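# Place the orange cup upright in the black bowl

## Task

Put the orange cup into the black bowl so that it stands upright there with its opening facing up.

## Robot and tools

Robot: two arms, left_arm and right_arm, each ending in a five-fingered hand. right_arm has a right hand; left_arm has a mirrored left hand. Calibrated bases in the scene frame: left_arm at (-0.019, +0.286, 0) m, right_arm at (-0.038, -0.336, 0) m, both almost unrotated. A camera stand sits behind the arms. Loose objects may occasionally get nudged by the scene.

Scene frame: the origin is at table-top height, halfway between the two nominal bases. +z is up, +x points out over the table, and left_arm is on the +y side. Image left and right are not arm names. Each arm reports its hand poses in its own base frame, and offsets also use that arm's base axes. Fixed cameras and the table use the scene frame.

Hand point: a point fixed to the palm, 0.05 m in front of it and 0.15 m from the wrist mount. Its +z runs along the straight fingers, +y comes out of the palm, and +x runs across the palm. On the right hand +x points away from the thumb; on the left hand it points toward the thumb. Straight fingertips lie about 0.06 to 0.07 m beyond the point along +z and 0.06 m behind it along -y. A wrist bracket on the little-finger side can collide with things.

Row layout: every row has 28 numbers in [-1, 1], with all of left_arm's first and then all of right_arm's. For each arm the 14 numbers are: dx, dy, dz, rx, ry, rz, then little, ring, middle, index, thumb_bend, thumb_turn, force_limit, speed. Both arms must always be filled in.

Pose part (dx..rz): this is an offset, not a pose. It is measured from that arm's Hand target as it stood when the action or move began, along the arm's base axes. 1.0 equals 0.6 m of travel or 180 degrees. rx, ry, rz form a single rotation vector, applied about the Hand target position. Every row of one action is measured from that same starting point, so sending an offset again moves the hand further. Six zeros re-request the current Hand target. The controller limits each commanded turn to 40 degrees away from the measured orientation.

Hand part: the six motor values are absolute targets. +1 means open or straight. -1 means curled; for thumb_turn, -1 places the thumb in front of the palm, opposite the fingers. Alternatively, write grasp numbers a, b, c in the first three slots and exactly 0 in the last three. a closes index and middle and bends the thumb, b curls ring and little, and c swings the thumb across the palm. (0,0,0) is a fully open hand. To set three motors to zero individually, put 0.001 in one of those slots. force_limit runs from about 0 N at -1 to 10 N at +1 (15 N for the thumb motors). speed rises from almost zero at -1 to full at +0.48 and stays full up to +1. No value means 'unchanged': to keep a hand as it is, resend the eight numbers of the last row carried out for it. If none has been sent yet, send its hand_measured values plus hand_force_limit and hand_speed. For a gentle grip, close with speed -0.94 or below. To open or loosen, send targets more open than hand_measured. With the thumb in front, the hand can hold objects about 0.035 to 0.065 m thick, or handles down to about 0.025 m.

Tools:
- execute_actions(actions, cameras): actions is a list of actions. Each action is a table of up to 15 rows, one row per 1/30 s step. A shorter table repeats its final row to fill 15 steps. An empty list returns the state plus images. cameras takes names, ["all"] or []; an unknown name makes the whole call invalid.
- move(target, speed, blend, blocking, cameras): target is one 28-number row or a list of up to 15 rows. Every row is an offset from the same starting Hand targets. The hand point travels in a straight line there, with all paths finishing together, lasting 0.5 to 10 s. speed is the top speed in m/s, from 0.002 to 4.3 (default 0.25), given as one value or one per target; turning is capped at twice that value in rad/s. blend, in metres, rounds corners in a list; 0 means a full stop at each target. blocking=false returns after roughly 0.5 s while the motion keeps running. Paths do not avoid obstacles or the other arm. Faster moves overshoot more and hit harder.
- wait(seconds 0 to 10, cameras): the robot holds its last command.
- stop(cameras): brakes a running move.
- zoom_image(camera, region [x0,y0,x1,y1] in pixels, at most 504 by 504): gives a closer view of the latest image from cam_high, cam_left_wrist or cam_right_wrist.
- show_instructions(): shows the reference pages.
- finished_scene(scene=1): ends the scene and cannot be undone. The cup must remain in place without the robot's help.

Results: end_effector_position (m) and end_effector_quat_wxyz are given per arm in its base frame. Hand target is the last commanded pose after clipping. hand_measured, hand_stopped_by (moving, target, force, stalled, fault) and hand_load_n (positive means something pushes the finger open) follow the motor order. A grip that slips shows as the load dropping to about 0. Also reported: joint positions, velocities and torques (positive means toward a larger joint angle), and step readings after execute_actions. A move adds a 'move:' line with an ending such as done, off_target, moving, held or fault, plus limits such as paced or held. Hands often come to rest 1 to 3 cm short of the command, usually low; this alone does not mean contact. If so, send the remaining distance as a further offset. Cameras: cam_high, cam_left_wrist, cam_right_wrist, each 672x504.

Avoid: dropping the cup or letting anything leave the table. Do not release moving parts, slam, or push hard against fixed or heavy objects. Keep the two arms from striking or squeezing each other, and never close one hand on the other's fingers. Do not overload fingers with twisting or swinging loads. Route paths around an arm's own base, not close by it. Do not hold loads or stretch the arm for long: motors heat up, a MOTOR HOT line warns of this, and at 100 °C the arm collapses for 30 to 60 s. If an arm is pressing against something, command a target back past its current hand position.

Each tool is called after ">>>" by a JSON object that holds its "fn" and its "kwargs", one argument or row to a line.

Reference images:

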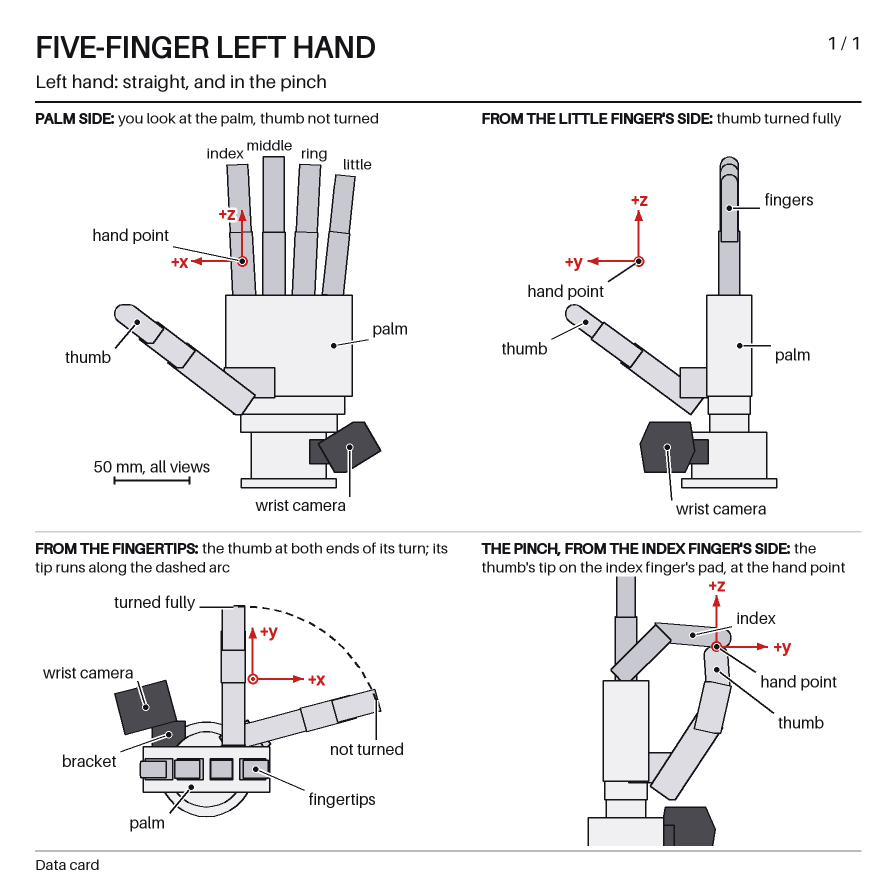

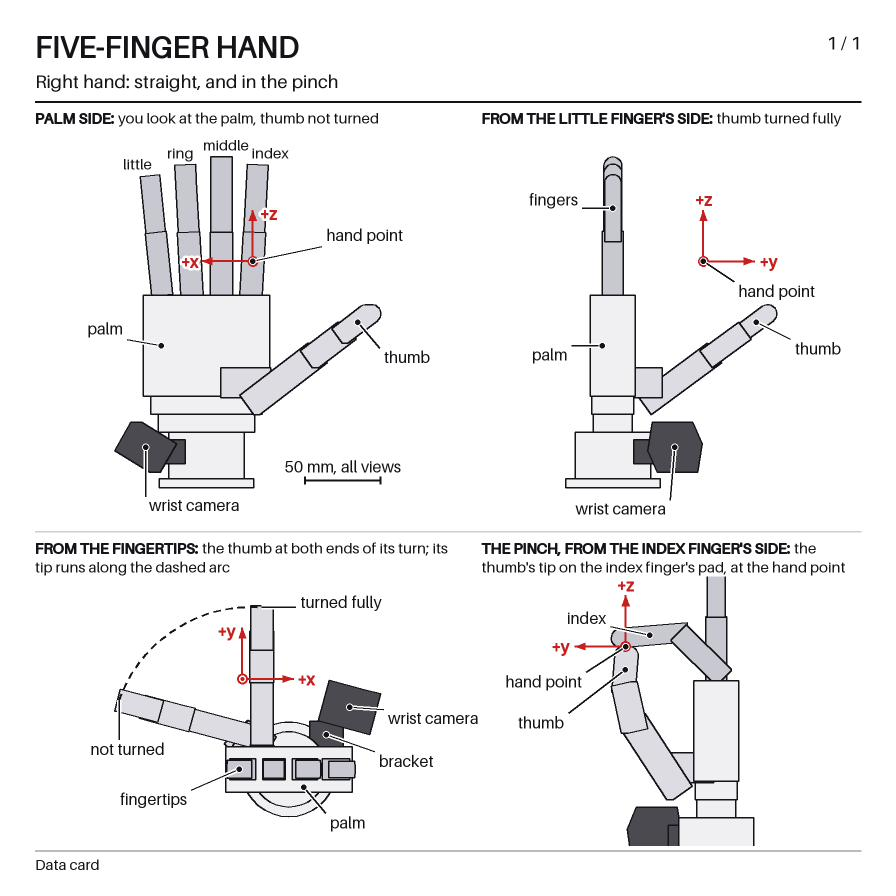

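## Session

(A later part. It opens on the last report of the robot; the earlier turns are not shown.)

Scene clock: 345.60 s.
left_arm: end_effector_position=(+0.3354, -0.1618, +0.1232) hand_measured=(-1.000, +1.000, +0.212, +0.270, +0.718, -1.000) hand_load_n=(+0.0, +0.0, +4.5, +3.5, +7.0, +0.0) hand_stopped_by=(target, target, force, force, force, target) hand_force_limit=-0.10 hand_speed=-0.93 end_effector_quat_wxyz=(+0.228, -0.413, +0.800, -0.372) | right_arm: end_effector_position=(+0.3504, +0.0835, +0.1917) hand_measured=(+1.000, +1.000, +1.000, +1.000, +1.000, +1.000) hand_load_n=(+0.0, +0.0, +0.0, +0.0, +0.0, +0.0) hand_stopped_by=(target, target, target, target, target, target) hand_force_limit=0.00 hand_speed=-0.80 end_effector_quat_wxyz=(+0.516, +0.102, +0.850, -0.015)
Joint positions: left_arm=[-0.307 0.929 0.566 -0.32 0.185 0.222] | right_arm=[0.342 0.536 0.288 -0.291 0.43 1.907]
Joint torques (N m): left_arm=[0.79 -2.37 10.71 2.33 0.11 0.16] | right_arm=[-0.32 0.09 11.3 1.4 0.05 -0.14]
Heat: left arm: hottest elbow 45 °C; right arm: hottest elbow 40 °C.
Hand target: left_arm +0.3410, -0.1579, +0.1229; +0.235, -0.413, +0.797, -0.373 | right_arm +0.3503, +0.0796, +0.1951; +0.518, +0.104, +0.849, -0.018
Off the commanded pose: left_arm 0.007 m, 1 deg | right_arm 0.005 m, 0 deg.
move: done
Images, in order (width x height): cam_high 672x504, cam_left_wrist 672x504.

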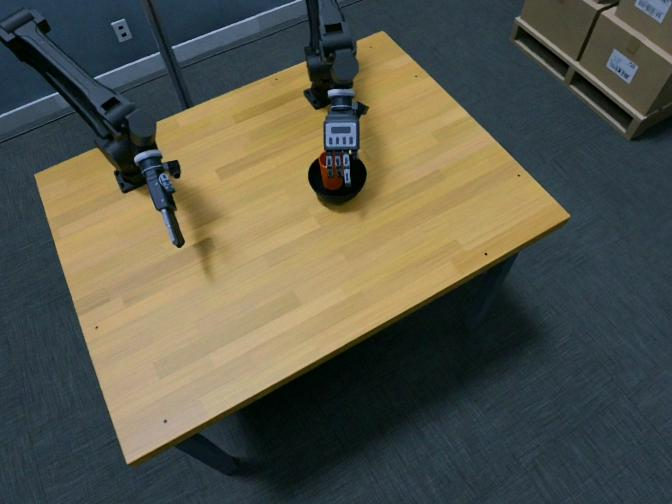

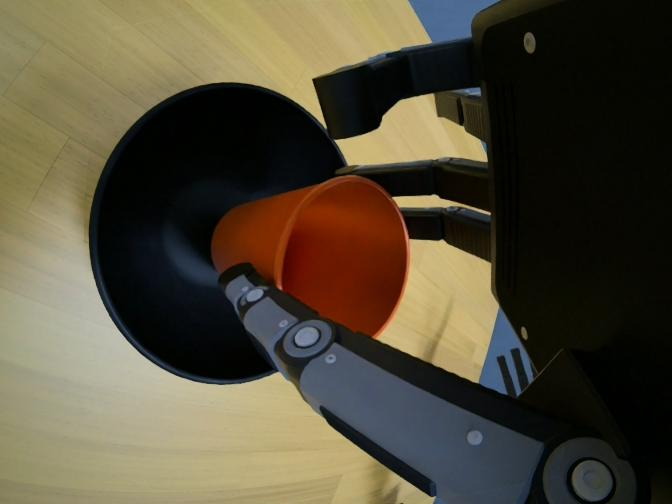

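>>> {"fn": "zoom_image", "kwargs": {
  "camera": "cam_left_wrist",
  "region": [80, 70, 440, 390]
}}

>>> {"fn": "zoom_image", "kwargs": {
  "camera": "cam_high",
  "region": [280, 80, 400, 220]
}}

Scaled by 1.400 from the camera's 672x504 image, which has a finer 960x720 frame.

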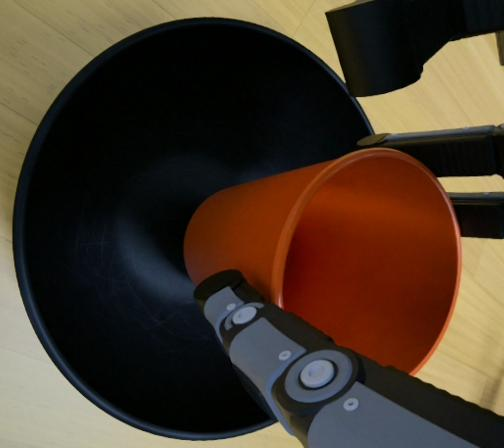

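Scaled by 3.600 from the camera's 672x504 image, which has a finer 960x720 frame.

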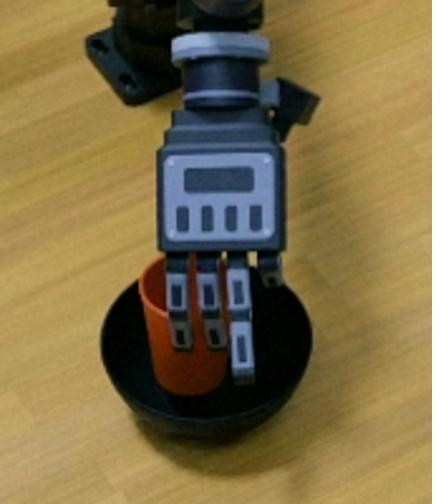

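>>> {"fn": "move", "kwargs": {
  "target": [-0.0017, 0.02, -0.0433, 0, 0, 0, -1, 1.0, -0.3, -0.3, 0.0, -1, -0.1, -0.93, 0, 0, 0, 0, 0, 0, 1, 1, 1, 1, 1, 1, 0, -0.8],
  "speed": 0.06,
  "cameras": ["cam_left_wrist", "cam_high"]
}}

Scene clock: 369.80 s.
left_arm: end_effector_position=(+0.3355, -0.1502, +0.0989) hand_measured=(-1.000, +1.000, +0.212, +0.270, +0.718, -1.000) hand_load_n=(+0.0, +0.0, +4.0, +3.5, +6.5, +0.0) hand_stopped_by=(target, target, force, force, force, target) hand_force_limit=-0.10 hand_speed=-0.93 end_effector_quat_wxyz=(+0.229, -0.413, +0.799, -0.373) | right_arm: end_effector_position=(+0.3504, +0.0835, +0.1917) hand_measured=(+1.000, +1.000, +1.000, +1.000, +1.000, +1.000) hand_load_n=(+0.0, +0.0, +0.0, +0.0, +0.0, +0.0) hand_stopped_by=(target, target, target, target, target, target) hand_force_limit=0.00 hand_speed=-0.80 end_effector_quat_wxyz=(+0.516, +0.102, +0.850, -0.015)
Joint positions: left_arm=[-0.265 0.953 0.509 -0.24 0.218 0.249] | right_arm=[0.342 0.536 0.288 -0.291 0.43 1.907]
Joint torques (N m): left_arm=[0.85 -2.2 10.18 2.29 0.12 0.16] | right_arm=[-0.38 0.09 11.3 1.39 0.05 -0.14]
Heat: left arm: hottest elbow 43 °C; right arm: hottest elbow 40 °C.
Hand target: left_arm +0.3400, -0.1459, +0.0969; +0.235, -0.413, +0.797, -0.373 | right_arm +0.3503, +0.0796, +0.1951; +0.518, +0.104, +0.849, -0.018
Off the commanded pose: left_arm 0.006 m, 1 deg | right_arm 0.005 m, 0 deg.
move: done
Images, in order (width x height): cam_high 672x504, cam_left_wrist 672x504.

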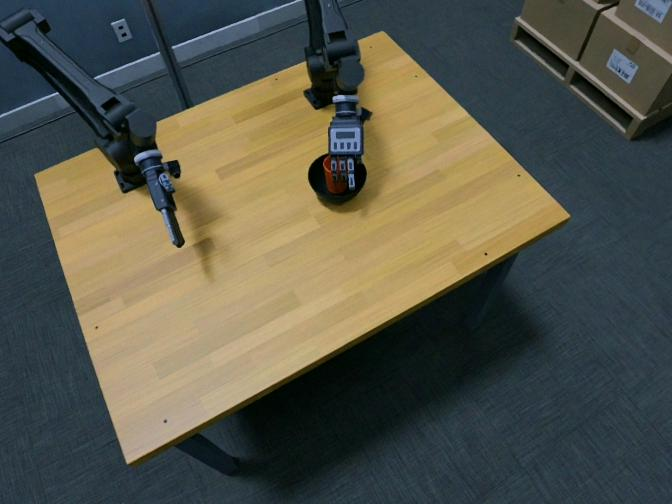

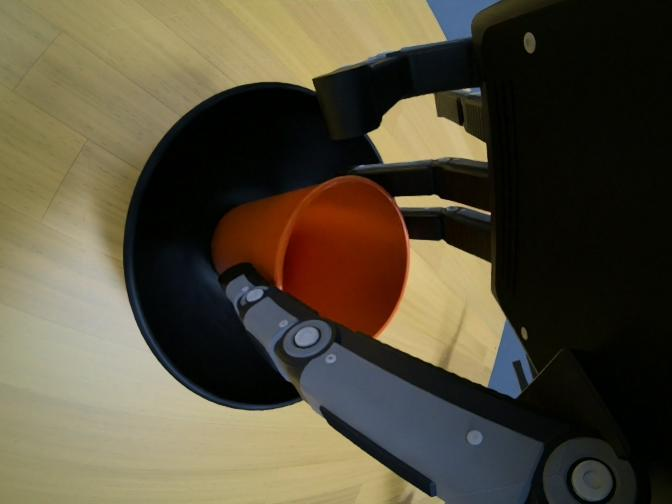

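>>> {"fn": "zoom_image", "kwargs": {
  "camera": "cam_high",
  "region": [280, 80, 400, 220]
}}

Scaled by 3.600 from the camera's 672x504 image, which has a finer 960x720 frame.

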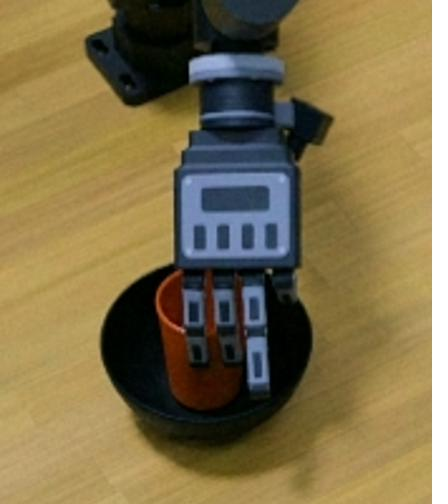

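>>> {"fn": "move", "kwargs": {
  "target": [0, 0, -0.02, 0, 0, 0, -1, 1.0, -0.3, -0.3, 0.0, -1, -0.1, -0.93, 0, 0, 0, 0, 0, 0, 1, 1, 1, 1, 1, 1, 0, -0.8],
  "speed": 0.03,
  "cameras": ["cam_left_wrist", "cam_high"]
}}

Scene clock: 382.33 s.
left_arm: end_effector_position=(+0.3396, -0.1515, +0.0946) hand_measured=(-1.000, +1.000, +0.212, +0.270, +0.718, -1.000) hand_load_n=(+0.0, +0.0, +0.5, +2.0, +4.0, +0.0) hand_stopped_by=(target, target, force, force, force, target) hand_force_limit=-0.10 hand_speed=-0.93 end_effector_quat_wxyz=(+0.236, -0.409, +0.796, -0.380) | right_arm: end_effector_position=(+0.3504, +0.0835, +0.1917) hand_measured=(+1.000, +1.000, +1.000, +1.000, +1.000, +1.000) hand_load_n=(+0.0, +0.0, +0.0, +0.0, +0.0, +0.0) hand_stopped_by=(target, target, target, target, target, target) hand_force_limit=0.00 hand_speed=-0.80 end_effector_quat_wxyz=(+0.516, +0.102, +0.850, -0.015)
Joint positions: left_arm=[-0.265 0.967 0.494 -0.19 0.219 0.249] | right_arm=[0.342 0.536 0.288 -0.291 0.43 1.907]
Joint torques (N m): left_arm=[0.85 -1.67 9.32 2.18 0.08 0.16] | right_arm=[-0.32 0.03 11.3 1.4 0.05 -0.13]
Heat: left arm: hottest elbow 41 °C; right arm: hottest elbow 40 °C.
Hand target: left_arm +0.3399, -0.1459, +0.0847; +0.235, -0.413, +0.797, -0.373 | right_arm +0.3503, +0.0796, +0.1951; +0.518, +0.104, +0.849, -0.018
Off the commanded pose: left_arm 0.011 m, 1 deg | right_arm 0.005 m, 0 deg.
move: off_target (left_arm)
Images, in order (width x height): cam_high 672x504, cam_left_wrist 672x504.

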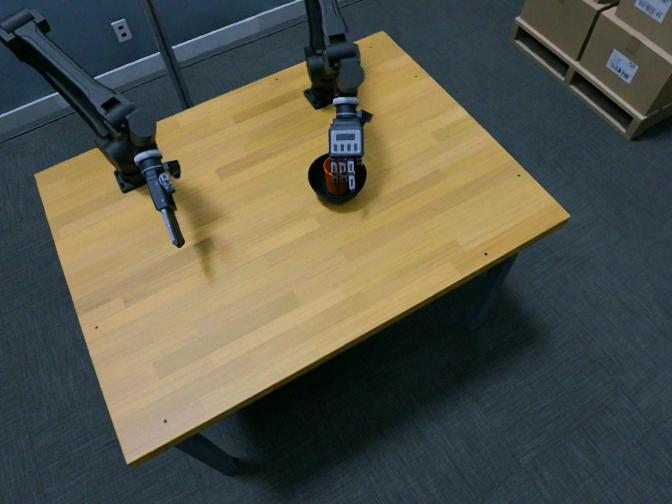

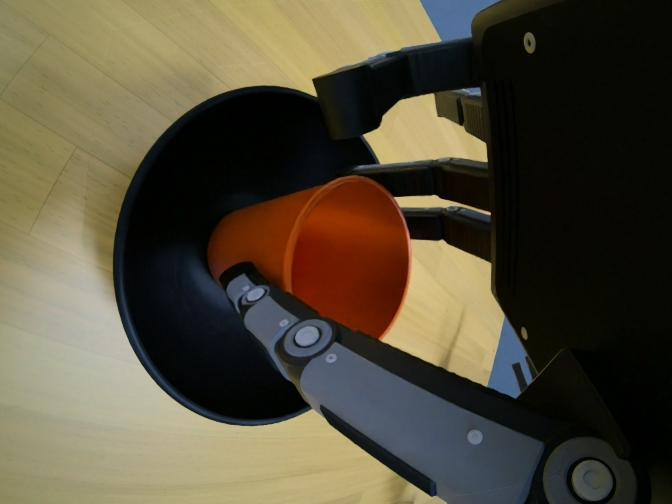

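>>> {"fn": "move", "kwargs": {
  "target": [
    [0, 0, 0.0133, 0, 0, 0, -1, 1.0, -0.3, -0.3, 0.0, -1, -0.1, -0.93, 0, 0, 0, 0, 0, 0, 1, 1, 1, 1, 1, 1, 0, -0.8],
    [0, 0, 0.0133, 0, 0, 0, -1, 1.0, 0.9, 0.9, 1.0, -1, -0.1, -0.75, 0, 0, 0, 0, 0, 0, 1, 1, 1, 1, 1, 1, 0, -0.8]
  ],
  "speed": 0.03,
  "cameras": ["cam_left_wrist", "cam_high"]
}}

Scene clock: 393.53 s.
left_arm: end_effector_position=(+0.3385, -0.1513, +0.0937) hand_measured=(-1.000, +1.000, +0.900, +0.900, +1.000, -1.000) hand_load_n=(+0.0, +0.0, +0.0, -0.5, +0.0, +0.0) hand_stopped_by=(target, target, target, target, target, target) hand_force_limit=-0.10 hand_speed=-0.75 end_effector_quat_wxyz=(+0.234, -0.410, +0.797, -0.378) | right_arm: end_effector_position=(+0.3504, +0.0835, +0.1917) hand_measured=(+1.000, +1.000, +1.000, +1.000, +1.000, +1.000) hand_load_n=(+0.0, +0.0, +0.0, +0.0, +0.0, +0.0) hand_stopped_by=(target, target, target, target, target, target) hand_force_limit=0.00 hand_speed=-0.80 end_effector_quat_wxyz=(+0.516, +0.102, +0.850, -0.015)
Joint positions: left_arm=[-0.265 0.967 0.494 -0.196 0.22 0.249] | right_arm=[0.342 0.536 0.288 -0.291 0.43 1.907]
Joint torques (N m): left_arm=[0.79 -2.73 10.71 1.42 0.07 0.16] | right_arm=[-0.32 0.03 11.3 1.37 0.05 -0.14]
Heat: left arm: hottest elbow 41 °C; right arm: hottest elbow 40 °C.
Hand target: left_arm +0.3399, -0.1459, +0.0928; +0.235, -0.413, +0.797, -0.373 | right_arm +0.3503, +0.0796, +0.1951; +0.518, +0.104, +0.849, -0.018
Off the commanded pose: left_arm 0.006 m, 1 deg | right_arm 0.005 m, 0 deg.
move: done
Images, in order (width x height): cam_high 672x504, cam_left_wrist 672x504.

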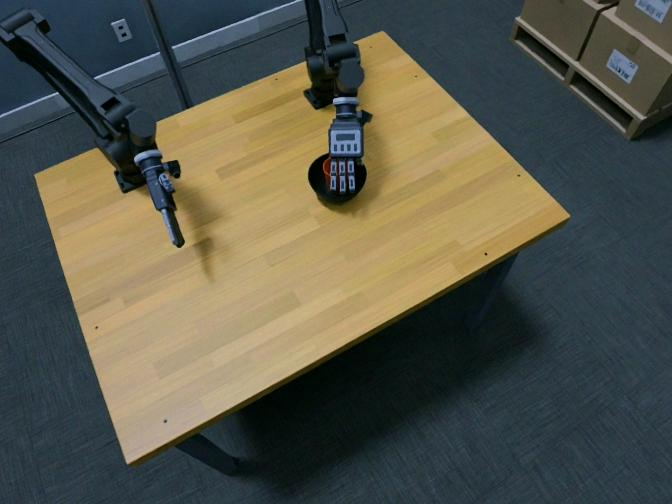

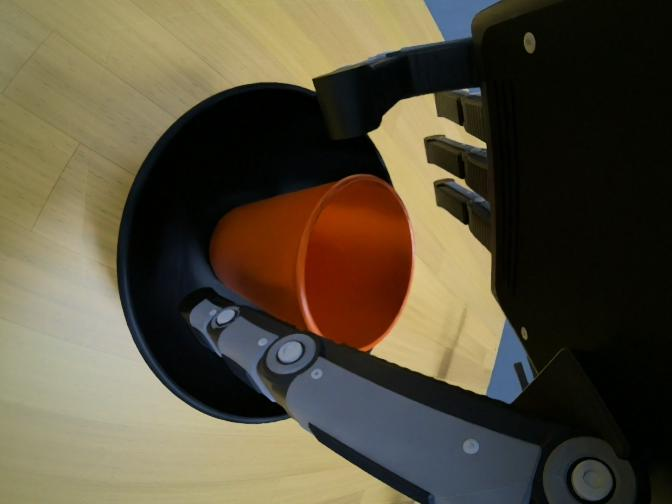

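>>> {"fn": "move", "kwargs": {
  "target": [-0.0167, 0.012, 0.25, 0, 0, 0, -1, 1.0, 0.9, 0.9, 1.0, -1, -0.1, -0.75, 0, 0, 0, 0, 0, 0, 1, 1, 1, 1, 1, 1, 0, -0.8],
  "speed": 0.1,
  "cameras": ["cam_left_wrist", "cam_high"]
}}

Scene clock: 402.07 s.
left_arm: end_effector_position=(+0.3147, -0.1405, +0.2079) hand_measured=(-1.000, +1.000, +0.900, +0.900, +1.000, -1.000) hand_load_n=(+0.0, +0.0, +0.0, +0.0, +0.0, +0.0) hand_stopped_by=(target, target, target, target, target, target) hand_force_limit=-0.10 hand_speed=-0.75 end_effector_quat_wxyz=(+0.211, -0.421, +0.807, -0.357) | right_arm: end_effector_position=(+0.3504, +0.0835, +0.1917) hand_measured=(+1.000, +1.000, +1.000, +1.000, +1.000, +1.000) hand_load_n=(+0.0, +0.0, +0.0, +0.0, +0.0, +0.0) hand_stopped_by=(target, target, target, target, target, target) hand_force_limit=0.00 hand_speed=-0.80 end_effector_quat_wxyz=(+0.516, +0.102, +0.850, -0.015)
Joint positions: left_arm=[-0.248 0.812 0.759 -0.686 0.231 0.259] | right_arm=[0.342 0.536 0.288 -0.291 0.43 1.907]
Joint torques (N m): left_arm=[0.85 -2.26 17.37 1.28 0.14 0.15] | right_arm=[-0.32 0.03 11.32 1.4 0.05 -0.15]
Heat: left arm: hottest elbow 42 °C; right arm: hottest elbow 40 °C.
Hand target: left_arm +0.3299, -0.1387, +0.2428; +0.235, -0.413, +0.797, -0.373 | right_arm +0.3503, +0.0796, +0.1951; +0.518, +0.104, +0.849, -0.018
Off the commanded pose: left_arm 0.038 m, 4 deg | right_arm 0.005 m, 0 deg.
move: off_target (left_arm)
Images, in order (width x height): cam_high 672x504, cam_left_wrist 672x504.

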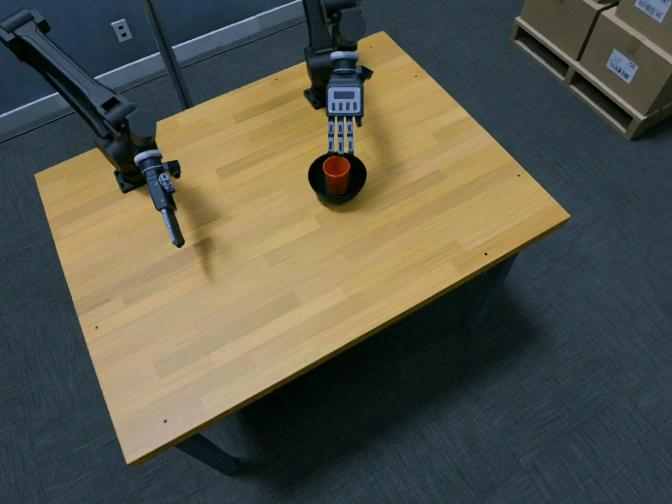

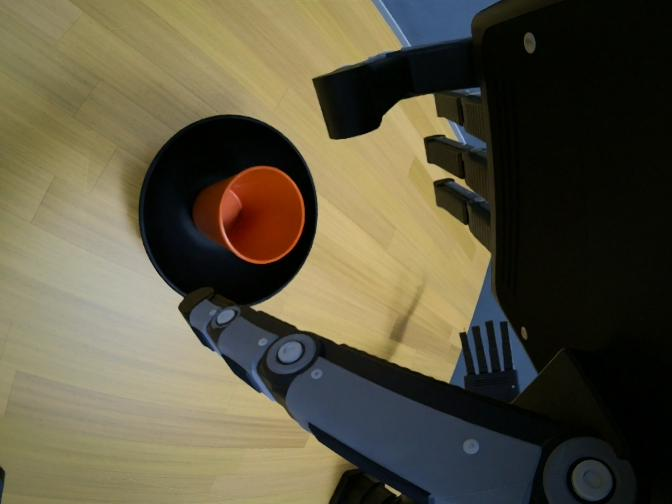

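>>> {"fn": "zoom_image", "kwargs": {
  "camera": "cam_high",
  "region": [290, 120, 390, 220]
}}

Scaled by 5.040 from the camera's 672x504 image, which has a finer 960x720 frame.

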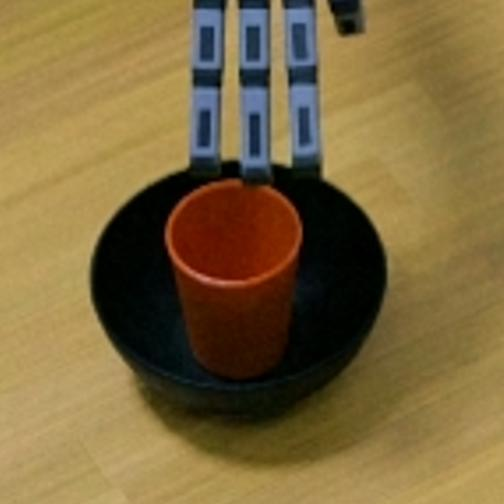

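>>> {"fn": "finished_scene", "kwargs": {

}}

The scene is finished: the task was done.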